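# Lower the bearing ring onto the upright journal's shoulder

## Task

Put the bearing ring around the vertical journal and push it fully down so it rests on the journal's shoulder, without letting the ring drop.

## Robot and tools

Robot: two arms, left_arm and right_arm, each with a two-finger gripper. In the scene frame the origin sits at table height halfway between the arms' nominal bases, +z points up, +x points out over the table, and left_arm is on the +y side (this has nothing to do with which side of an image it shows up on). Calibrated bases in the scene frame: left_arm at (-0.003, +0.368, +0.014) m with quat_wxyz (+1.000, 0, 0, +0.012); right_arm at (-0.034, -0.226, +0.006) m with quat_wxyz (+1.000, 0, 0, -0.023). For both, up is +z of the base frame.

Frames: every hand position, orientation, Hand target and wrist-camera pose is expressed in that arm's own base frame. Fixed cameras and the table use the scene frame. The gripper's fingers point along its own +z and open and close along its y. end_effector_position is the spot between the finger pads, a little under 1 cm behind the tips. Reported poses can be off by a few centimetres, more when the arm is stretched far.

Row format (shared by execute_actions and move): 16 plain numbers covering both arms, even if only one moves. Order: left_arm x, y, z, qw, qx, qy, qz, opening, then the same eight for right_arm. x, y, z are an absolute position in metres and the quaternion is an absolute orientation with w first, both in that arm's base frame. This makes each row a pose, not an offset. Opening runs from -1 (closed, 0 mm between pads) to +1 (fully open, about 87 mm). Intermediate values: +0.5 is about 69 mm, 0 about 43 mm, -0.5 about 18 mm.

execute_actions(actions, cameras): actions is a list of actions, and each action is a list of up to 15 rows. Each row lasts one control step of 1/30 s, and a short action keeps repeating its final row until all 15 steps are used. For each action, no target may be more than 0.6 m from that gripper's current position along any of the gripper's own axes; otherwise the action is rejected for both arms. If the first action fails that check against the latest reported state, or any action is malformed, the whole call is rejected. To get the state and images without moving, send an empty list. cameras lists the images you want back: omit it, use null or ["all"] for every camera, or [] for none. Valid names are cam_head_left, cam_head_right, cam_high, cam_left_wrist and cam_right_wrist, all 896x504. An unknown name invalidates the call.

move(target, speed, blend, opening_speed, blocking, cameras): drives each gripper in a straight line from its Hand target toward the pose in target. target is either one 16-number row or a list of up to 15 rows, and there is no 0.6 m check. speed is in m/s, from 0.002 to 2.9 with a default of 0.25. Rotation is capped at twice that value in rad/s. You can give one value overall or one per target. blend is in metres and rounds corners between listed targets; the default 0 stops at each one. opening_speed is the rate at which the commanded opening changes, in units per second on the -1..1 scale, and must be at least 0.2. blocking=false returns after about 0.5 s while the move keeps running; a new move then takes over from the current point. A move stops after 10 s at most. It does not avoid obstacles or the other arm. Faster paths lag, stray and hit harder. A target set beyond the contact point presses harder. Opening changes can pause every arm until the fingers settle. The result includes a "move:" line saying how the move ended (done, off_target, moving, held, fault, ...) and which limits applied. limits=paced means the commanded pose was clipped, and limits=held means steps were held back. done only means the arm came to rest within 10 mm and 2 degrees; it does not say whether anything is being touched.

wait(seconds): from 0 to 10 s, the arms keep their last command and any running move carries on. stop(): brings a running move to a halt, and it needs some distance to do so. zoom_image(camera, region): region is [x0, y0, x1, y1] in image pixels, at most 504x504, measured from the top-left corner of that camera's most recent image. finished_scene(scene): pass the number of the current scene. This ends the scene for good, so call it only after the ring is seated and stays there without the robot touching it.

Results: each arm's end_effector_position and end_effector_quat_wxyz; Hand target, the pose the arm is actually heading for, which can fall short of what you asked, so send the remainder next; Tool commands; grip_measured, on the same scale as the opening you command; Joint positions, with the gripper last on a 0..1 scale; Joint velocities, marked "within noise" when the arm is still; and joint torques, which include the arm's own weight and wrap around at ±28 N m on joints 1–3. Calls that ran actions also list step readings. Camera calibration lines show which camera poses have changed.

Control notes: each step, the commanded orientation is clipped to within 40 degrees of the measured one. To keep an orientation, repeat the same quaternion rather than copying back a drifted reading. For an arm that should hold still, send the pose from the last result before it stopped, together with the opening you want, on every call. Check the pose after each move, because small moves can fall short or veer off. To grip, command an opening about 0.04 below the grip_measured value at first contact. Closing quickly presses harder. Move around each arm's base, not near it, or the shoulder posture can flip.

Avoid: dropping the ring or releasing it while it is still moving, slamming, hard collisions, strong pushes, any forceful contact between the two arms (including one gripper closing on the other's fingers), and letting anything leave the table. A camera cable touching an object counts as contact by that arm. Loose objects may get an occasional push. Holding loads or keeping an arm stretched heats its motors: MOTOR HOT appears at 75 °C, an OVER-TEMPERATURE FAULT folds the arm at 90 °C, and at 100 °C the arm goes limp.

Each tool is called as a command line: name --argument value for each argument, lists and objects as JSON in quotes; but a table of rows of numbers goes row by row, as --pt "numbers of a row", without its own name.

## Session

execute_actions --actions '[]'

zoom_image --camera "cam_high" --region '[240, 150, 640, 380]'

Scene clock: 0.00 s.
left_arm: end_effector_position=(+0.3815, -0.0003, +0.0411) grip_measured=+1.000 end_effector_quat_wxyz=(+0.546, +0.006, +0.837, +0.030) | right_arm: end_effector_position=(+0.3721, -0.0307, +0.0444) grip_measured=+1.000 end_effector_quat_wxyz=(+0.579, +0.052, +0.807, -0.103)
Joint positions: left_arm=[-0.041 1.547 0.406 0.726 -0.081 0.025 1] | right_arm=[0.047 1.584 0.315 0.944 0.274 -0.021 1]
Joint velocities: within noise
Joint torques (N m): no reading
Motor temperatures (°C): left_arm=[24 34 31 27 24 23 24] | right_arm=[25 34 34 25 24 22 24]
Heat: left arm: 34 °C; right arm: 34 °C.
Hand target: left_arm +0.3840, -0.0004, +0.0454; +0.551, +0.005, +0.834, +0.030 | right_arm +0.3725, -0.0306, +0.0447; +0.578, +0.052, +0.808, -0.103
Tool commands: left_gripper/opening=+1.0 right_gripper/opening=+1.0
camera_calibration:
cam_left_wrist: T_world_to_cam=[[0.0182663, -0.998582, -0.0500107, -0.00816733], [-0.967531, -0.00504256, -0.252703, 0.395677], [0.252092, 0.0530028, -0.966251, 0.0809319], [0, 0, 0, 1]] pos_world=[0.362577, -0.0104501, 0.177781]
cam_right_wrist: T_world_to_cam=[[-0.203541, -0.972769, 0.110867, 0.0406083], [-0.913626, 0.14801, -0.378656, 0.384673], [0.351935, -0.178363, -0.918873, 0.0421151], [0, 0, 0, 1]] pos_world=[0.344891, -0.00992126, 0.179855]

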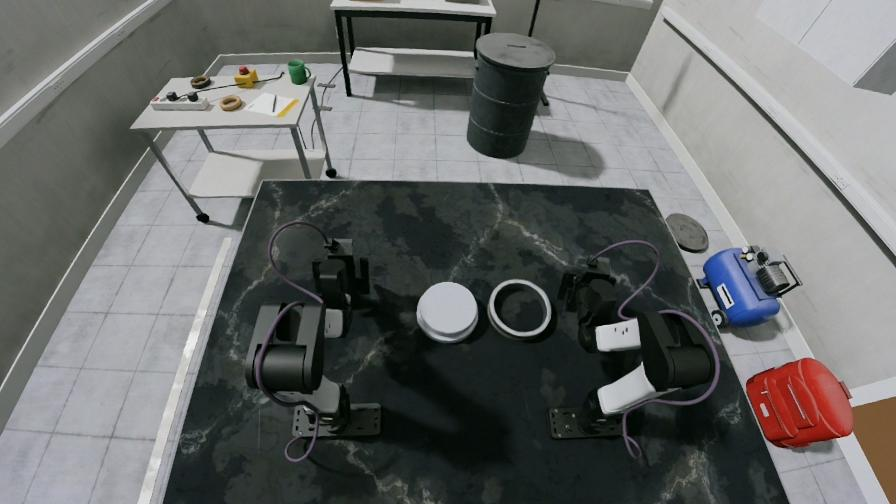

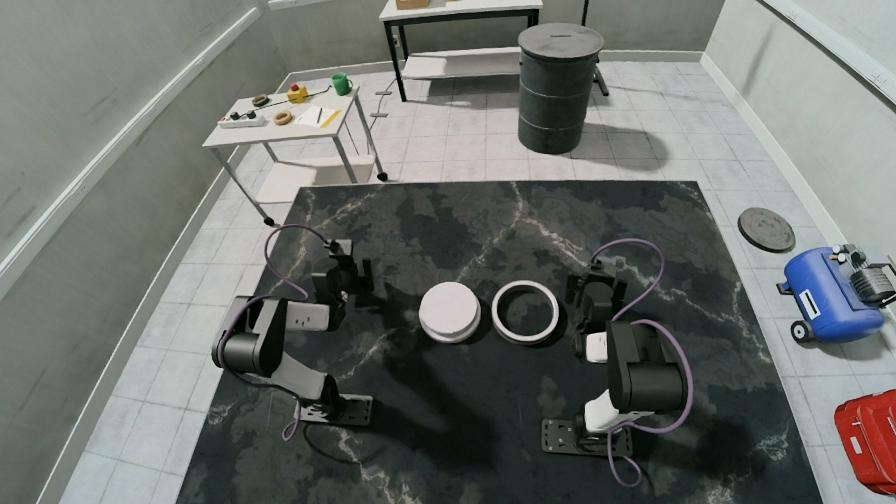

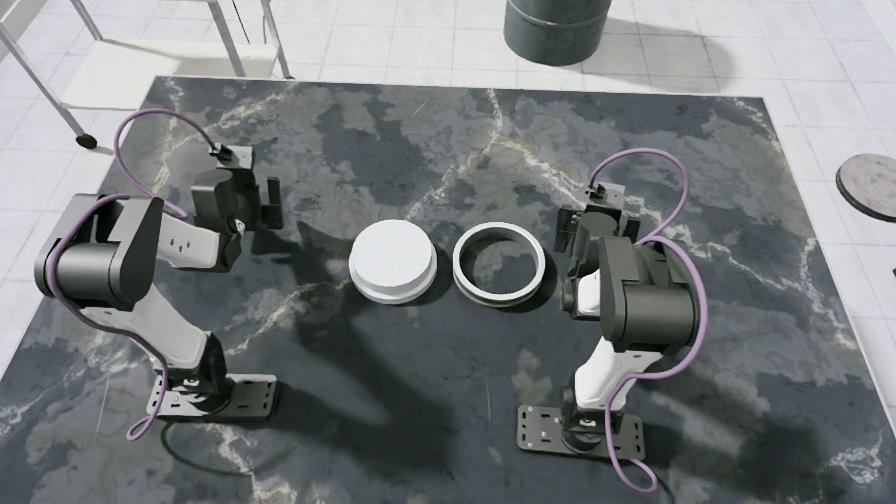

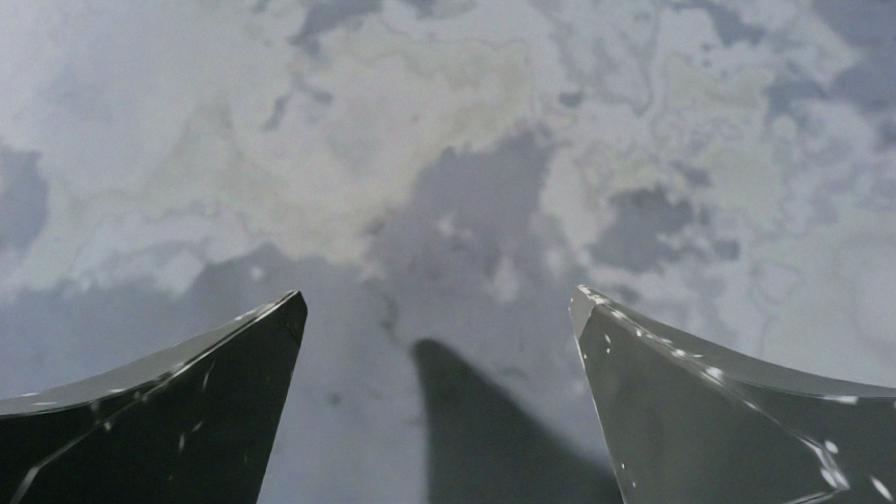

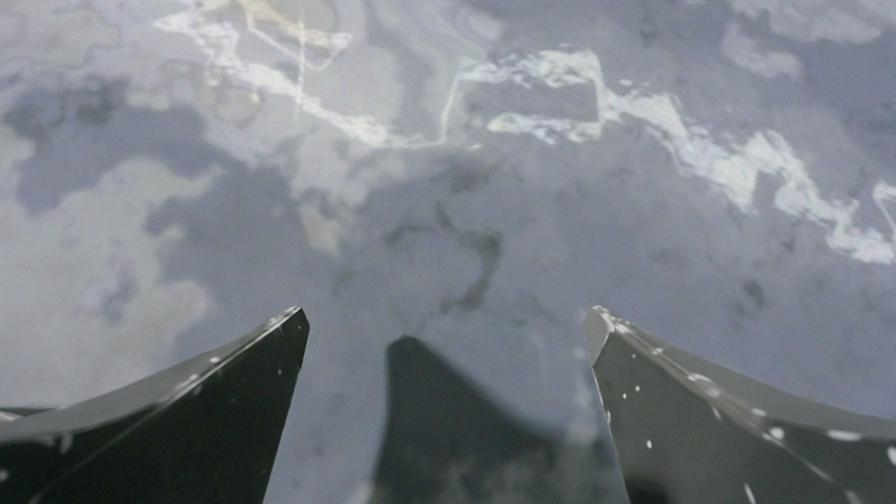

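Scaled by 1.260 from the camera's 896x504 image, which has a finer 1280x720 frame.

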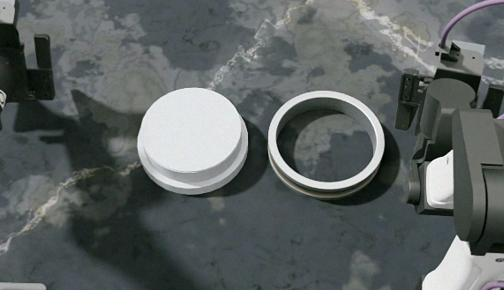

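move --pt "0.33 -0.05 0.16 -0.0041 0.0113 0.9396 -0.342 -0.22 0.33 0.03 0.16 0.0 0.0 0.985 0.173 -1.0" --pt "0.268 -0.27 0.18 -0.0041 0.0113 0.9396 -0.342 -0.22 0.303 0.105 0.09 0.0 0.0 0.985 0.173 -1.0" --speed 0.2 --blend '[0.03,0]'

Scene clock: 23.03 s.
left_arm: end_effector_position=(+0.2695, -0.2715, +0.1699) grip_measured=-0.220 end_effector_quat_wxyz=(-0.018, +0.014, +0.941, -0.337) | right_arm: end_effector_position=(+0.3047, +0.1030, +0.0864) grip_measured=-0.970 end_effector_quat_wxyz=(-0.009, -0.003, +0.986, +0.168)
Joint positions: left_arm=[-0.47 1.81 1.589 -1.039 0.624 -0.541 0.39] | right_arm=[0.129 1.884 1.487 -1.148 -0.338 0.127 0.015]
Joint velocities: within noise
Joint torques (N m): left_arm=[0.13 -12.62 6.17 1.18 0.23 0.05] | right_arm=[0.31 -9.25 4.74 0.77 -0.26 0.1]
Motor temperatures (°C): left_arm=[24 37 34 30 24 23 24] | right_arm=[25 36 35 28 24 22 24]
Heat: left arm: 37 °C; right arm: 36 °C.
Hand target: left_arm +0.2680, -0.2700, +0.1799; -0.004, +0.011, +0.940, -0.342 | right_arm +0.3030, +0.1049, +0.0900; +0.000, +0.000, +0.985, +0.173
Off the commanded pose: left_arm 0.010 m, 2 deg | right_arm 0.004 m, 1 deg.
move: done
camera_calibration:
cam_left_wrist: T_world_to_cam=[[-0.010506, -0.768448, 0.639826, -0.317357], [-0.587021, 0.522739, 0.618183, 0.211137], [-0.809503, -0.369097, -0.456587, 0.332893], [0, 0, 0, 1]] pos_world=[0.390086, -0.231372, 0.224526]
cam_right_wrist: T_world_to_cam=[[0.00746791, -0.943884, -0.330192, 0.123151], [-0.634433, -0.259705, 0.728044, 0.180585], [-0.772941, 0.204048, -0.600771, 0.404046], [0, 0, 0, 1]] pos_world=[0.425953, 0.0806948, 0.151929]

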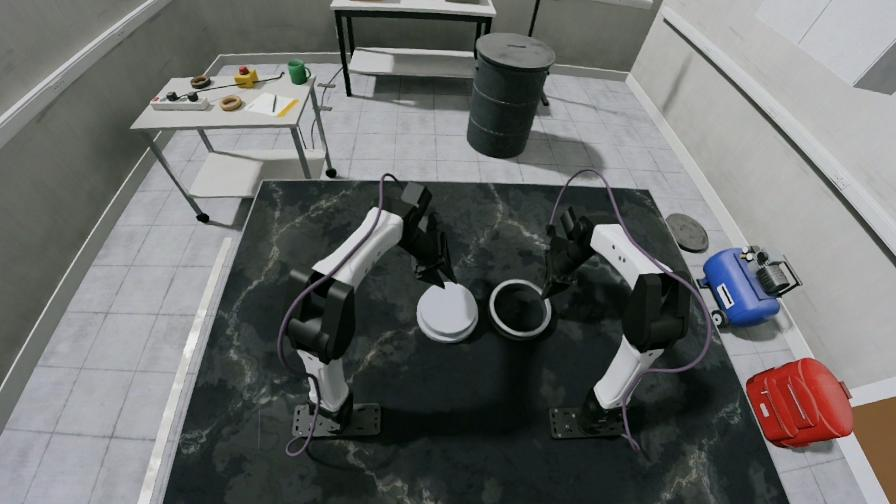

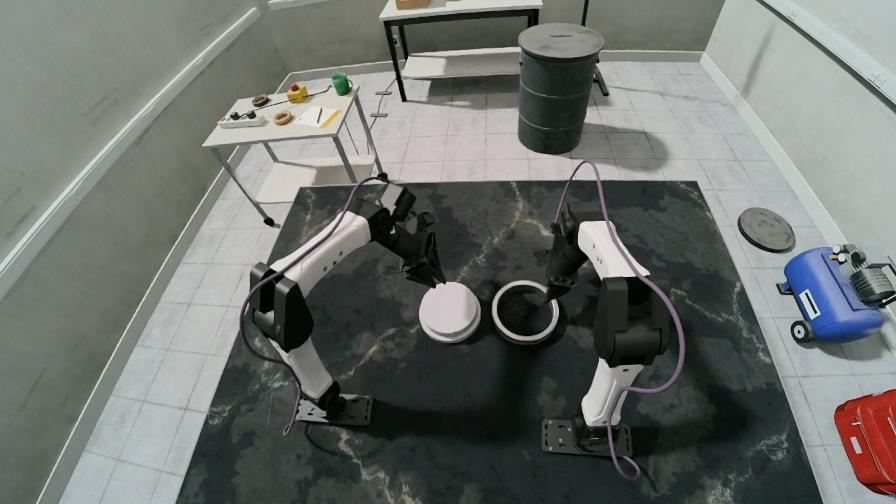

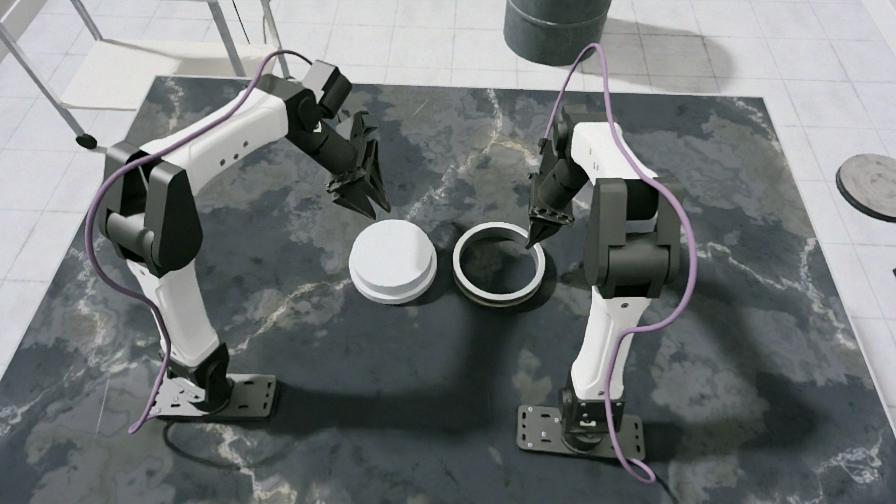

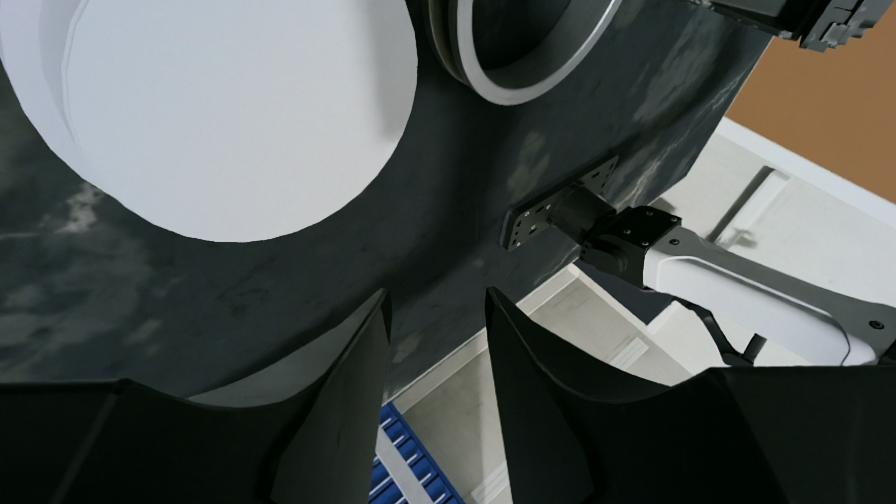

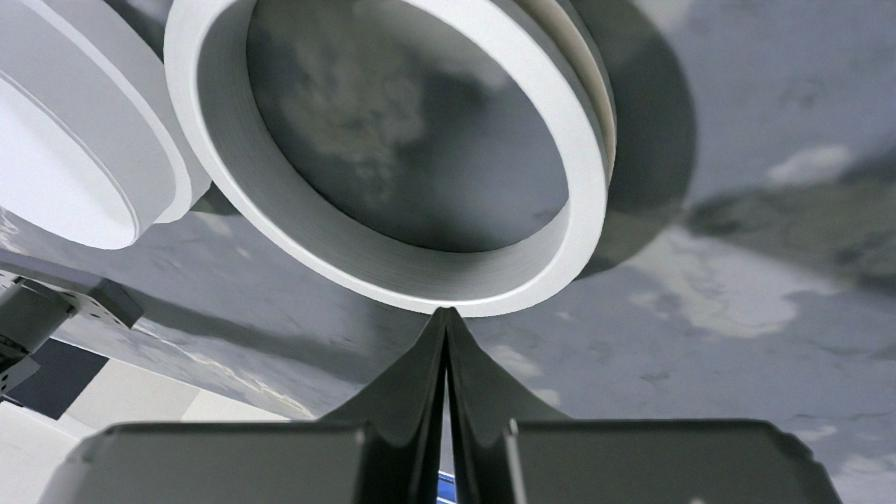

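move --pt "0.268 -0.27 0.18 -0.0041 0.0113 0.9396 -0.342 -0.22 0.301 0.112 0.017 0.0 0.0 0.985 0.173 -1.0" --pt "0.268 -0.27 0.18 -0.0041 0.0113 0.9396 -0.342 -0.22 0.301 0.037 0.017 0.0 0.0 0.985 0.173 -1.0" --speed '[0.08,0.05]' --cameras '["cam_high","cam_right_wrist"]'

zoom_image --camera "cam_high" --region '[300, 190, 640, 350]'

Scene clock: 35.87 s.
left_arm: end_effector_position=(+0.2696, -0.2715, +0.1698) grip_measured=-0.220 end_effector_quat_wxyz=(-0.018, +0.014, +0.941, -0.337) | right_arm: end_effector_position=(+0.3042, +0.0499, +0.0270) grip_measured=-0.970 end_effector_quat_wxyz=(+0.012, +0.002, +0.981, +0.196)
Joint positions: left_arm=[-0.47 1.81 1.589 -1.038 0.624 -0.542 0.39] | right_arm=[-0.052 1.916 1.277 -0.927 -0.395 -0.048 0.015]
Joint velocities: within noise
Joint torques (N m): left_arm=[0.13 -12.63 6.16 1.16 0.27 0.06] | right_arm=[-1.1 -5.48 5.87 0.53 0.21 -0.23]
Motor temperatures (°C): left_arm=[24 44 34 30 24 23 24] | right_arm=[25 39 35 26 24 22 24]
Heat: left arm: 44 °C; right arm: 39 °C.
Hand target: left_arm +0.2679, -0.2700, +0.1798; -0.004, +0.011, +0.940, -0.342 | right_arm +0.3007, +0.0373, +0.0176; +0.000, +0.000, +0.985, +0.173
Off the commanded pose: left_arm 0.010 m, 2 deg | right_arm 0.017 m, 3 deg.
move: off_target (right_arm)
camera_calibration:
cam_right_wrist: T_world_to_cam=[[0.00565518, -0.923896, -0.382602, 0.0543345], [-0.666398, -0.28875, 0.687414, 0.222006], [-0.745575, 0.251078, -0.617315, 0.368651], [0, 0, 0, 1]] pos_world=[0.422493, 0.0217435, 0.0957523]
Images, in order (width x height): cam_high 896x504, cam_right_wrist 896x504.

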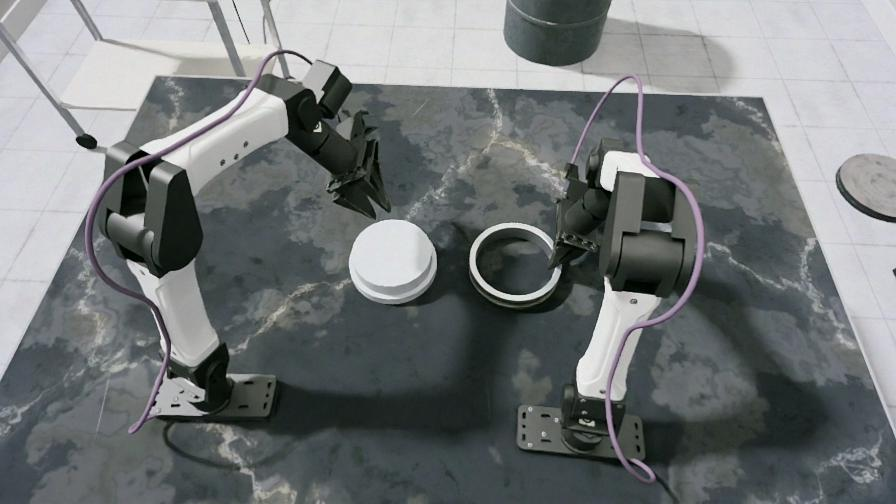

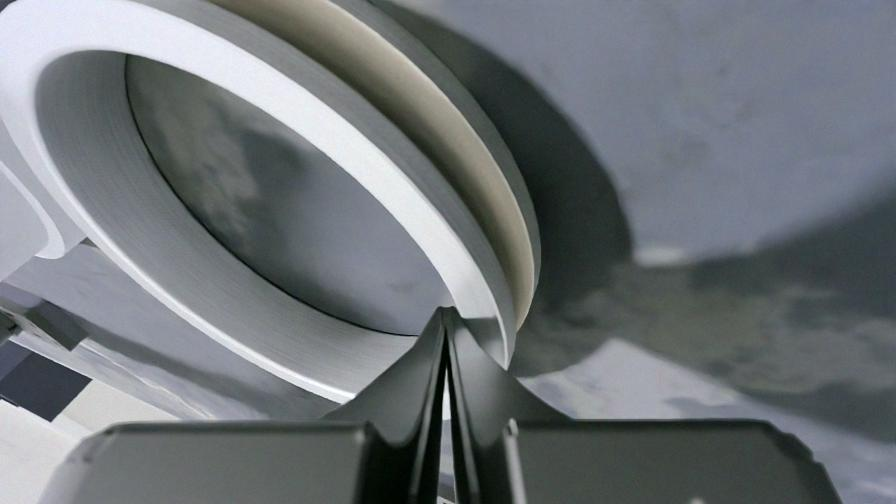

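Scaled by 1.482 from the camera's 896x504 image, which has a finer 1280x720 frame.

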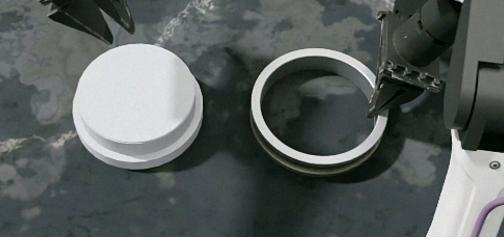

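move --target '[0.23,-0.10,0.16,-0.0041,0.0113,0.9396,-0.342,-0.22,0.301,0.013,0.015,0.0,0.0,0.985,0.173,-1.0]' --speed '[0.1]' --cameras '["cam_high","cam_right_wrist"]'

zoom_image --camera "cam_high" --region '[300, 190, 640, 350]'

Scene clock: 41.33 s.
left_arm: end_effector_position=(+0.2350, -0.0999, +0.1543) grip_measured=-0.220 end_effector_quat_wxyz=(-0.010, +0.008, +0.941, -0.338) | right_arm: end_effector_position=(+0.2973, +0.0292, +0.0240) grip_measured=-0.970 end_effector_quat_wxyz=(+0.002, +0.004, +0.980, +0.200)
Joint positions: left_arm=[0.039 1.622 1.326 -1.336 0.688 0.077 0.39] | right_arm=[-0.118 1.93 1.277 -0.963 -0.401 -0.119 0.015]
Joint velocities: within noise
Joint torques (N m): left_arm=[0.31 -9.13 5.81 0.19 0.46 0.33] | right_arm=[-1.5 -5.23 7.12 0.55 0.27 -0.25]
Motor temperatures (°C): left_arm=[24 45 34 29 24 23 24] | right_arm=[25 39 36 26 24 23 24]
Heat: left arm: 45 °C; right arm: 39 °C.
Hand target: left_arm +0.2301, -0.1001, +0.1598; -0.004, +0.011, +0.940, -0.342 | right_arm +0.3006, +0.0133, +0.0157; +0.000, +0.000, +0.985, +0.173
Off the commanded pose: left_arm 0.008 m, 1 deg | right_arm 0.019 m, 3 deg.
move: off_target (right_arm)
camera_calibration:
cam_right_wrist: T_world_to_cam=[[-0.00277635, -0.920613, -0.390468, 0.036653], [-0.651955, -0.294409, 0.698769, 0.209009], [-0.758252, 0.256507, -0.599381, 0.370083], [0, 0, 0, 1]] pos_world=[0.416983, 0.00034841, 0.0900833]
Images, in order (width x height): cam_high 896x504, cam_right_wrist 896x504.

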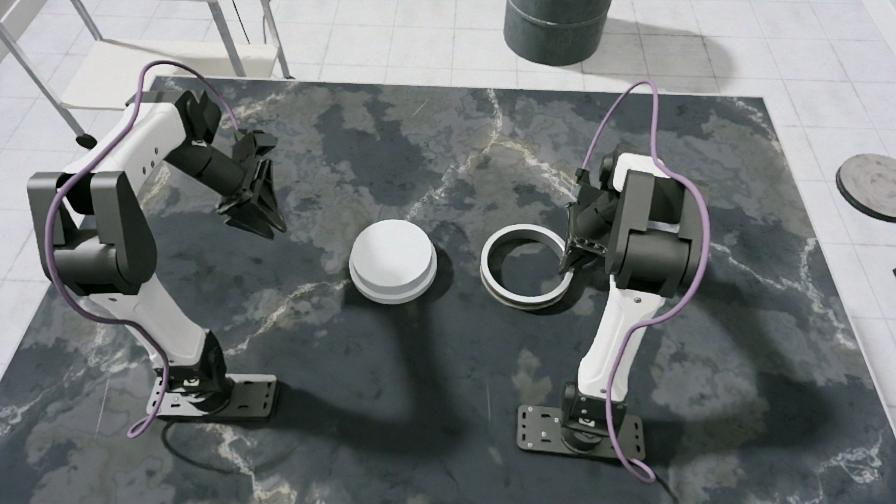

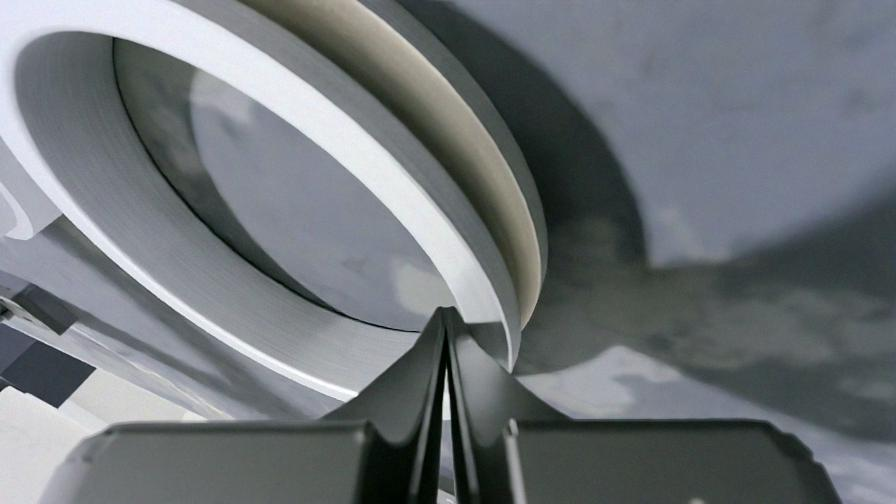

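Scaled by 1.482 from the camera's 896x504 image, which has a finer 1280x720 frame.

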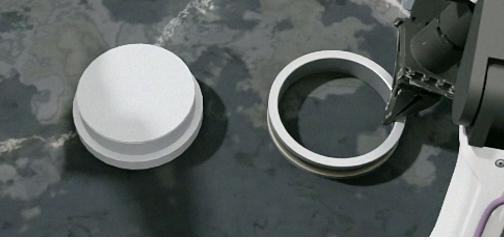

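move --pt "0.26 -0.30 0.16 -0.0041 0.0113 0.9396 -0.342 -0.22 0.299 0.040 0.09 0.0 0.0 0.985 0.173 -1.0" --pt "0.275 -0.415 0.11 -0.0041 0.0113 0.9396 -0.342 -0.22 0.308 -0.025 0.09 -0.0079 -0.0216 0.9394 0.3419 -0.22" --speed 0.15 --cameras '["cam_high","cam_right_wrist","cam_left_wrist"]'

Scene clock: 51.63 s.
left_arm: end_effector_position=(+0.2698, -0.4092, +0.1089) grip_measured=-0.220 end_effector_quat_wxyz=(-0.008, +0.015, +0.941, -0.339) | right_arm: end_effector_position=(+0.3032, -0.0249, +0.0895) grip_measured=-0.220 end_effector_quat_wxyz=(-0.011, -0.017, +0.942, +0.336)
Joint positions: left_arm=[-0.758 2.085 1.707 -0.696 0.501 -0.855 0.39] | right_arm=[-0.366 2.089 1.659 -1.46 -0.618 -0.505 0.39]
Joint velocities: within noise
Joint torques (N m): left_arm=[-0.09 -10.48 9.69 1.51 0.19 0.07] | right_arm=[0.35 -6.8 7.97 -0.17 -0.46 -0.15]
Motor temperatures (°C): left_arm=[24 44 35 29 24 23 24] | right_arm=[25 39 37 26 24 23 24]
Heat: left arm: 44 °C; right arm: 39 °C.
Hand target: left_arm +0.2749, -0.4148, +0.1099; -0.004, +0.011, +0.940, -0.342 | right_arm +0.3078, -0.0250, +0.0900; -0.008, -0.021, +0.940, +0.342
Off the commanded pose: left_arm 0.008 m, 1 deg | right_arm 0.005 m, 1 deg.
move: done
camera_calibration:
cam_left_wrist: T_world_to_cam=[[-0.019964, -0.766025, 0.642501, -0.381013], [-0.600847, 0.522829, 0.604676, 0.326262], [-0.799114, -0.373973, -0.470702, 0.251249], [0, 0, 0, 1]] pos_world=[0.389204, -0.368484, 0.165782]
cam_right_wrist: T_world_to_cam=[[0.0292567, -0.774281, -0.632166, 0.0279943], [-0.623386, -0.50851, 0.593976, 0.146613], [-0.781366, 0.376706, -0.497553, 0.428538], [0, 0, 0, 1]] pos_world=[0.425423, -0.0652033, 0.143833]
Images, in order (width x height): cam_high 896x504, cam_left_wrist 896x504, cam_right_wrist 896x504.

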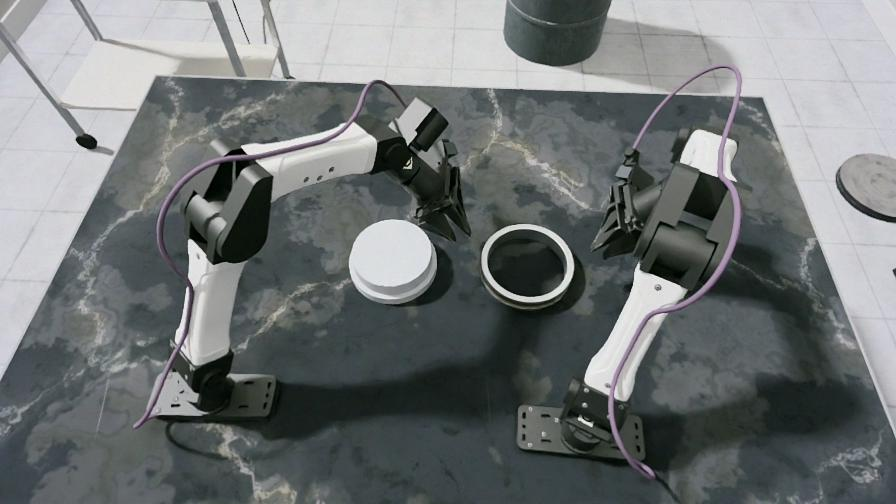

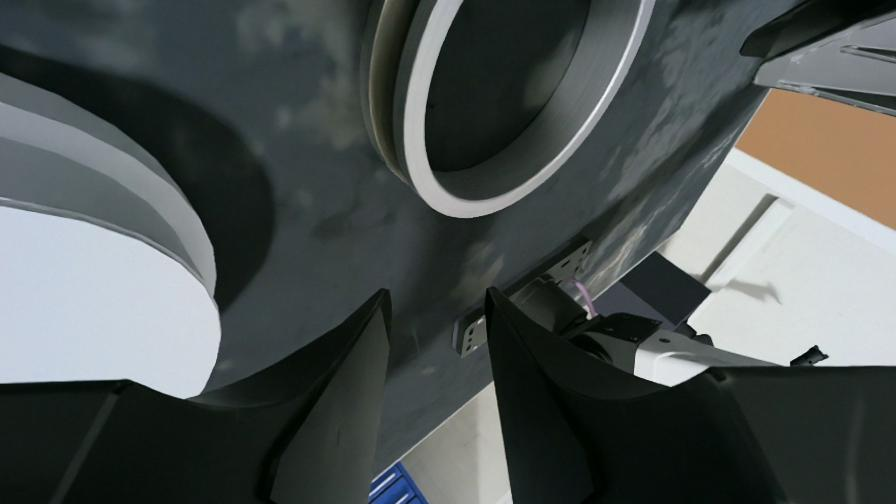

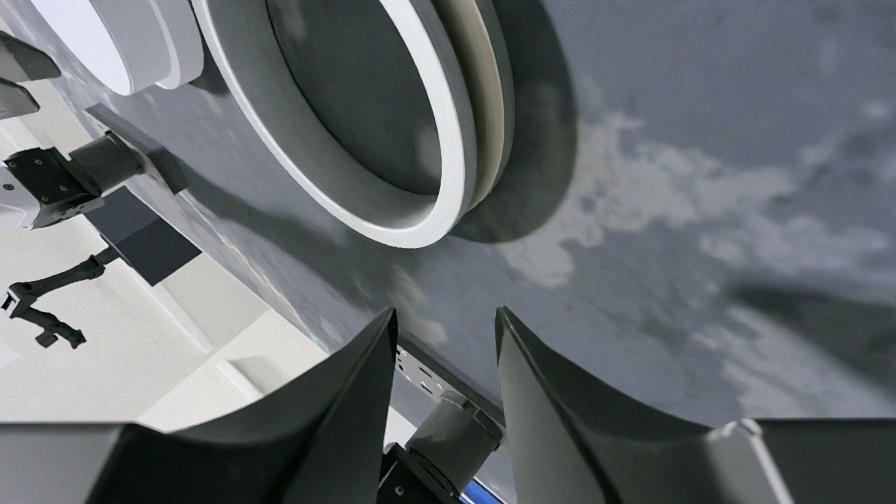

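move --pt "0.262 -0.440 0.065 -0.0041 0.0113 0.9396 -0.342 -0.22 0.307 -0.006 0.06 -0.0079 -0.0216 0.9394 0.3419 -0.22" --pt "0.262 -0.449 0.025 -0.0041 0.0113 0.9396 -0.342 -0.22 0.307 0.002 0.024 -0.0079 -0.0216 0.9394 0.3419 -0.22" --speed '[0.08,0.06]' --cameras '["cam_right_wrist","cam_left_wrist"]'

zoom_image --camera "cam_left_wrist" --region '[250, 100, 650, 420]'

zoom_image --camera "cam_right_wrist" --region '[250, 100, 650, 420]'

Scene clock: 70.33 s.
left_arm: end_effector_position=(+0.2642, -0.4486, +0.0352) grip_measured=-0.220 end_effector_quat_wxyz=(+0.002, +0.018, +0.937, -0.349) | right_arm: end_effector_position=(+0.3086, -0.0024, +0.0310) grip_measured=-0.220 end_effector_quat_wxyz=(-0.001, -0.027, +0.942, +0.334)
Joint positions: left_arm=[-0.829 2.225 1.613 -0.398 0.465 -0.926 0.39] | right_arm=[-0.304 2.121 1.476 -1.188 -0.637 -0.447 0.39]
Joint velocities: within noise
Joint torques (N m): left_arm=[-0.36 -11.4 6.39 1.66 0.14 0.07] | right_arm=[0.79 -6.99 4.16 0.23 -0.47 0.06]
Motor temperatures (°C): left_arm=[24 48 38 29 24 23 24] | right_arm=[25 40 38 25 24 23 24]
Heat: left arm: 48 °C; right arm: 40 °C.
Hand target: left_arm +0.2619, -0.4488, +0.0252; -0.004, +0.011, +0.940, -0.342 | right_arm +0.3068, +0.0019, +0.0242; -0.008, -0.022, +0.939, +0.342
Off the commanded pose: left_arm 0.010 m, 1 deg | right_arm 0.008 m, 1 deg.
move: done
camera_calibration:
cam_left_wrist: T_world_to_cam=[[-0.0312292, -0.751902, 0.658534, -0.355114], [-0.613333, 0.534643, 0.58136, 0.397557], [-0.789207, -0.385745, -0.477863, 0.189653], [0, 0, 0, 1]] pos_world=[0.38242, -0.406405, 0.0933598]
cam_right_wrist: T_world_to_cam=[[0.0541569, -0.775654, -0.628831, 0.000492824], [-0.631492, -0.514429, 0.580155, 0.199099], [-0.773488, 0.365682, -0.51768, 0.393296], [0, 0, 0, 1]] pos_world=[0.429912, -0.0410171, 0.0884032]
Images, in order (width x height): cam_left_wrist 896x504, cam_right_wrist 896x504.

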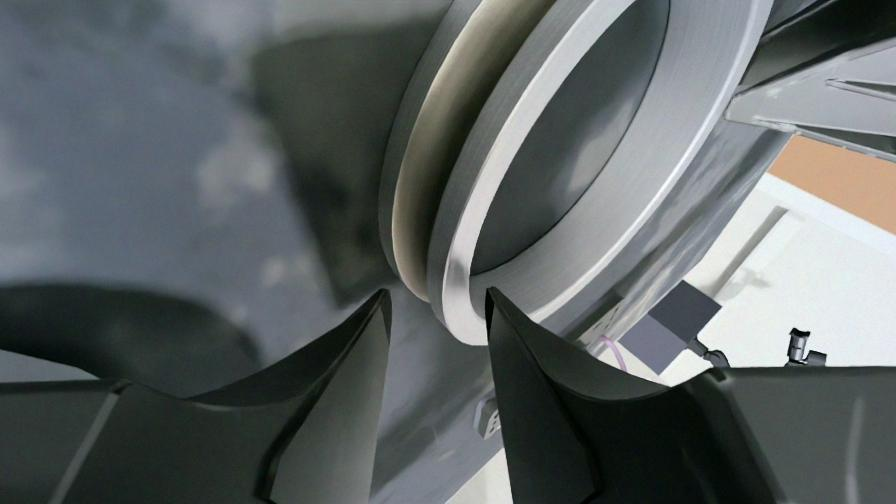

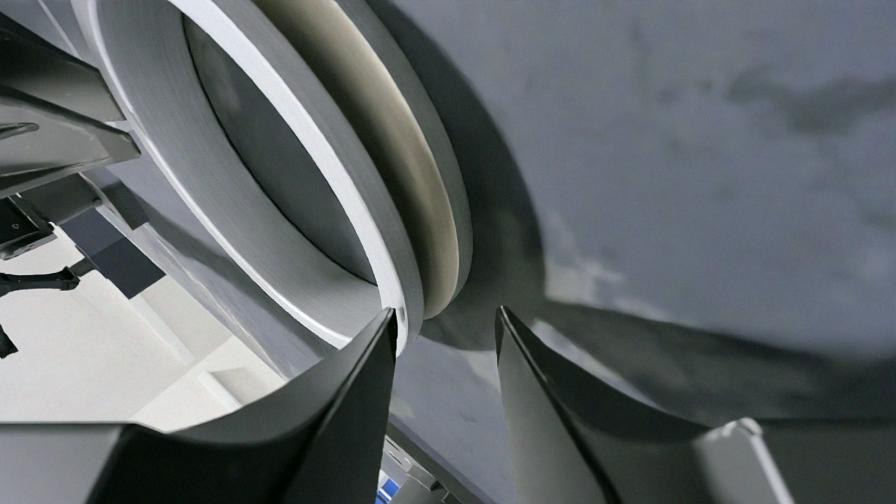

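Scaled by 1.260 from the camera's 896x504 image, which has a finer 1280x720 frame.

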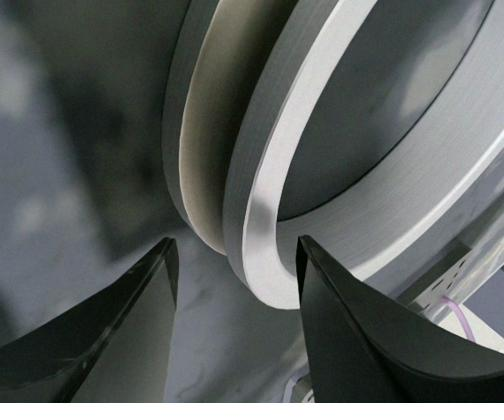

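Scaled by 1.260 from the camera's 896x504 image, which has a finer 1280x720 frame.

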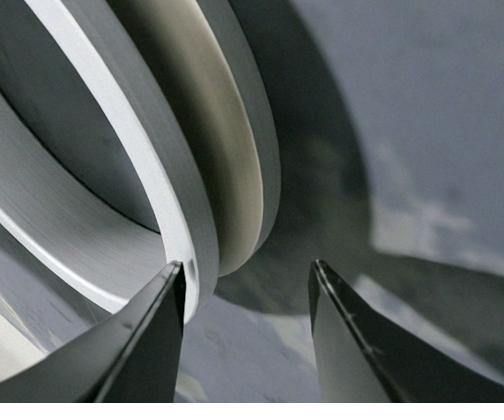

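move --target '[0.261,-0.459,0.021,-0.0041,0.0113,0.9396,-0.342,-0.22,0.306,0.0175,0.021,-0.0079,-0.0216,0.9394,0.3419,-0.22]' --speed 0.05 --cameras '["cam_right_wrist","cam_left_wrist"]'

zoom_image --camera "cam_left_wrist" --region '[250, 100, 650, 420]'

zoom_image --camera "cam_right_wrist" --region '[250, 100, 650, 420]'

Scene clock: 76.93 s.
left_arm: end_effector_position=(+0.2570, -0.4530, +0.0231) grip_measured=-0.220 end_effector_quat_wxyz=(-0.007, +0.016, +0.940, -0.341) | right_arm: end_effector_position=(+0.3066, +0.0141, +0.0224) grip_measured=-0.220 end_effector_quat_wxyz=(-0.010, -0.024, +0.941, +0.338)
Joint positions: left_arm=[-0.846 2.251 1.613 -0.389 0.458 -0.942 0.39] | right_arm=[-0.262 2.121 1.433 -1.135 -0.648 -0.399 0.39]
Joint velocities: within noise
Joint torques (N m): left_arm=[-0.25 -11.18 9.36 1.58 0.12 0.07] | right_arm=[0.81 -8.47 3.96 0.29 -0.46 0.08]
Motor temperatures (°C): left_arm=[24 49 38 30 24 23 24] | right_arm=[25 40 38 25 24 23 24]
Heat: left arm: 49 °C; right arm: 40 °C.
Hand target: left_arm +0.2608, -0.4589, +0.0212; -0.004, +0.011, +0.940, -0.342 | right_arm +0.3059, +0.0175, +0.0211; -0.008, -0.022, +0.939, +0.342
Off the commanded pose: left_arm 0.007 m, 1 deg | right_arm 0.004 m, 1 deg.
move: done
camera_calibration:
cam_left_wrist: T_world_to_cam=[[-0.0212625, -0.762847, 0.646229, -0.35797], [-0.602486, 0.525601, 0.600628, 0.395222], [-0.797846, -0.376573, -0.47078, 0.182744], [0, 0, 0, 1]] pos_world=[0.376306, -0.411989, 0.079982]
cam_right_wrist: T_world_to_cam=[[0.0438081, -0.771687, -0.634492, 0.0112606], [-0.620483, -0.518776, 0.588109, 0.207832], [-0.782995, 0.367928, -0.501546, 0.38384], [0, 0, 0, 1]] pos_world=[0.429008, -0.0247172, 0.0774299]
Images, in order (width x height): cam_left_wrist 896x504, cam_right_wrist 896x504.

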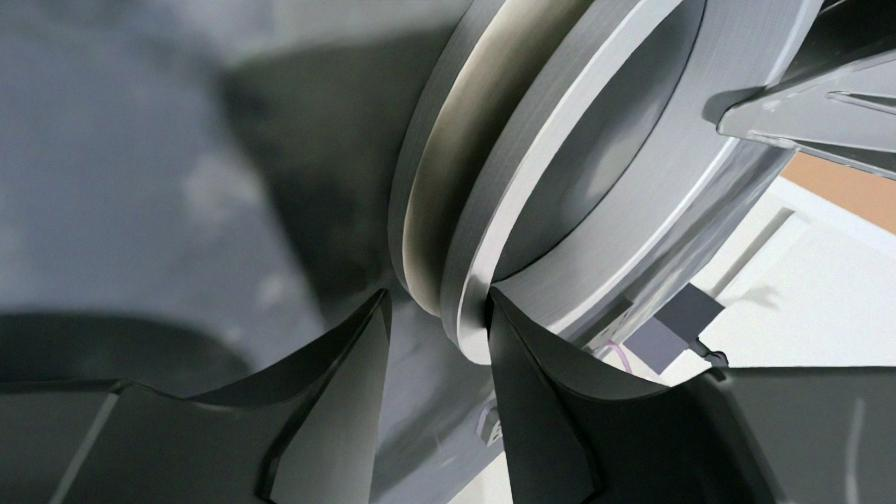

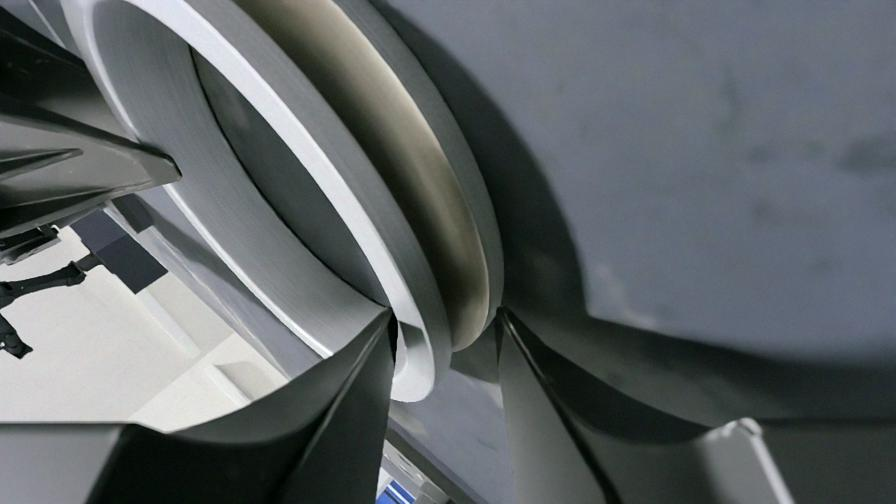

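Scaled by 1.260 from the camera's 896x504 image, which has a finer 1280x720 frame.

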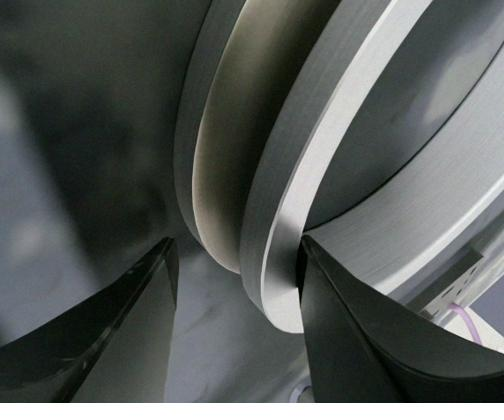

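Scaled by 1.260 from the camera's 896x504 image, which has a finer 1280x720 frame.

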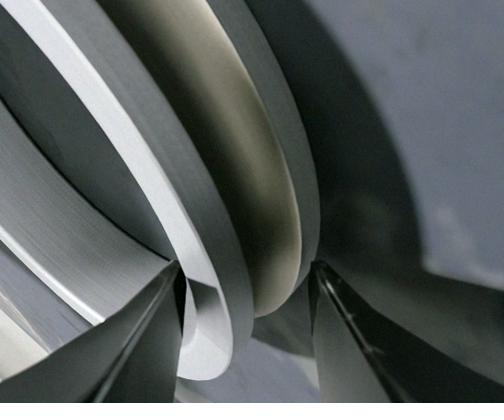

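move --target '[0.262,-0.467,0.031,-0.0041,0.0113,0.9396,-0.342,-0.22,0.306,0.0215,0.029,-0.0079,-0.0216,0.9394,0.3419,-0.22]' --speed 0.05 --cameras '["cam_right_wrist","cam_left_wrist"]'

zoom_image --camera "cam_left_wrist" --region '[250, 100, 650, 420]'

zoom_image --camera "cam_right_wrist" --region '[250, 100, 650, 420]'

Scene clock: 81.90 s.
left_arm: end_effector_position=(+0.2615, -0.4632, +0.0346) grip_measured=-0.220 end_effector_quat_wxyz=(+0.000, +0.017, +0.938, -0.347) | right_arm: end_effector_position=(+0.3068, +0.0175, +0.0228) grip_measured=-0.220 end_effector_quat_wxyz=(-0.013, -0.023, +0.941, +0.338)
Joint positions: left_arm=[-0.854 2.26 1.671 -0.416 0.451 -0.951 0.39] | right_arm=[-0.253 2.121 1.433 -1.134 -0.651 -0.386 0.39]
Joint velocities: within noise
Joint torques (N m): left_arm=[-0.39 -11.37 9.44 1.39 0.13 0.05] | right_arm=[0.76 -9.91 4.44 0.1 -0.46 0.09]
Motor temperatures (°C): left_arm=[24 49 38 30 24 23 24] | right_arm=[25 40 38 25 24 23 24]
Heat: left arm: 49 °C; right arm: 40 °C.
Hand target: left_arm +0.2620, -0.4668, +0.0311; -0.004, +0.011, +0.939, -0.342 | right_arm +0.3060, +0.0214, +0.0289; -0.008, -0.022, +0.939, +0.342
Off the commanded pose: left_arm 0.005 m, 1 deg | right_arm 0.007 m, 1 deg.
move: done
camera_calibration:
cam_left_wrist: T_world_to_cam=[[-0.0278465, -0.754721, 0.655455, -0.367911], [-0.611589, 0.531524, 0.586038, 0.401874], [-0.790685, -0.38455, -0.47638, 0.182477], [0, 0, 0, 1]] pos_world=[0.379819, -0.421104, 0.0925645]
cam_right_wrist: T_world_to_cam=[[0.0381735, -0.770866, -0.635852, 0.0160043], [-0.617293, -0.518578, 0.591631, 0.208397], [-0.785807, 0.369922, -0.495646, 0.383654], [0, 0, 0, 1]] pos_world=[0.429509, -0.0215152, 0.077039]
Images, in order (width x height): cam_left_wrist 896x504, cam_right_wrist 896x504.

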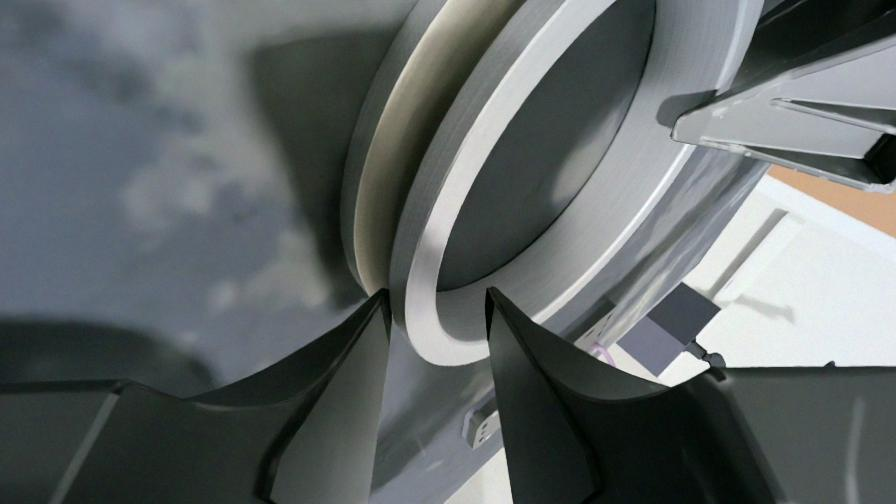

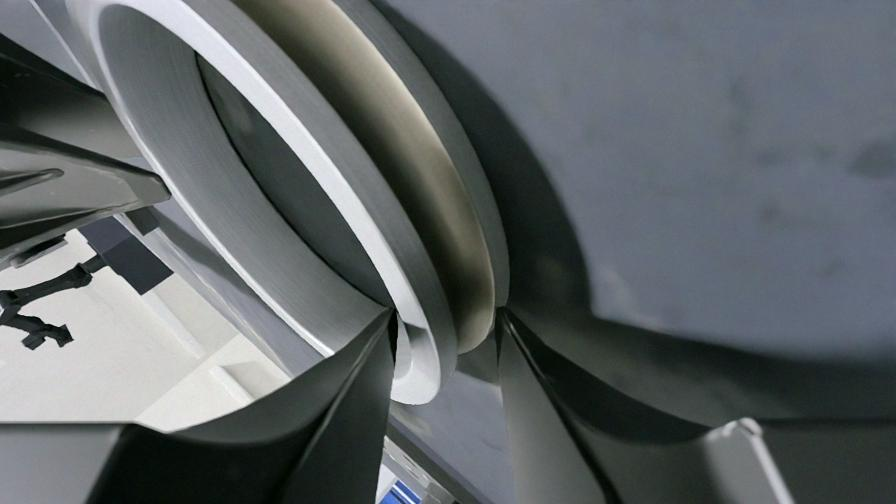

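Scaled by 1.260 from the camera's 896x504 image, which has a finer 1280x720 frame.

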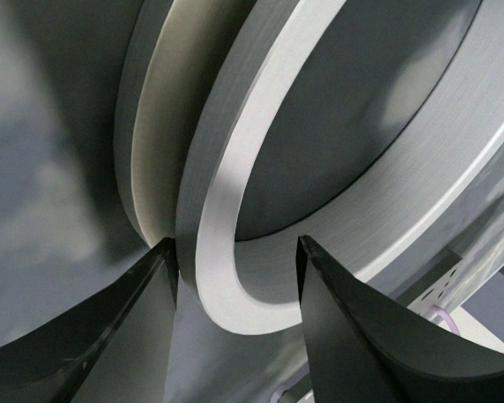

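Scaled by 1.260 from the camera's 896x504 image, which has a finer 1280x720 frame.

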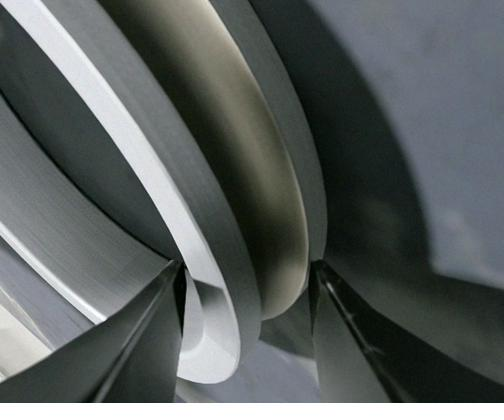

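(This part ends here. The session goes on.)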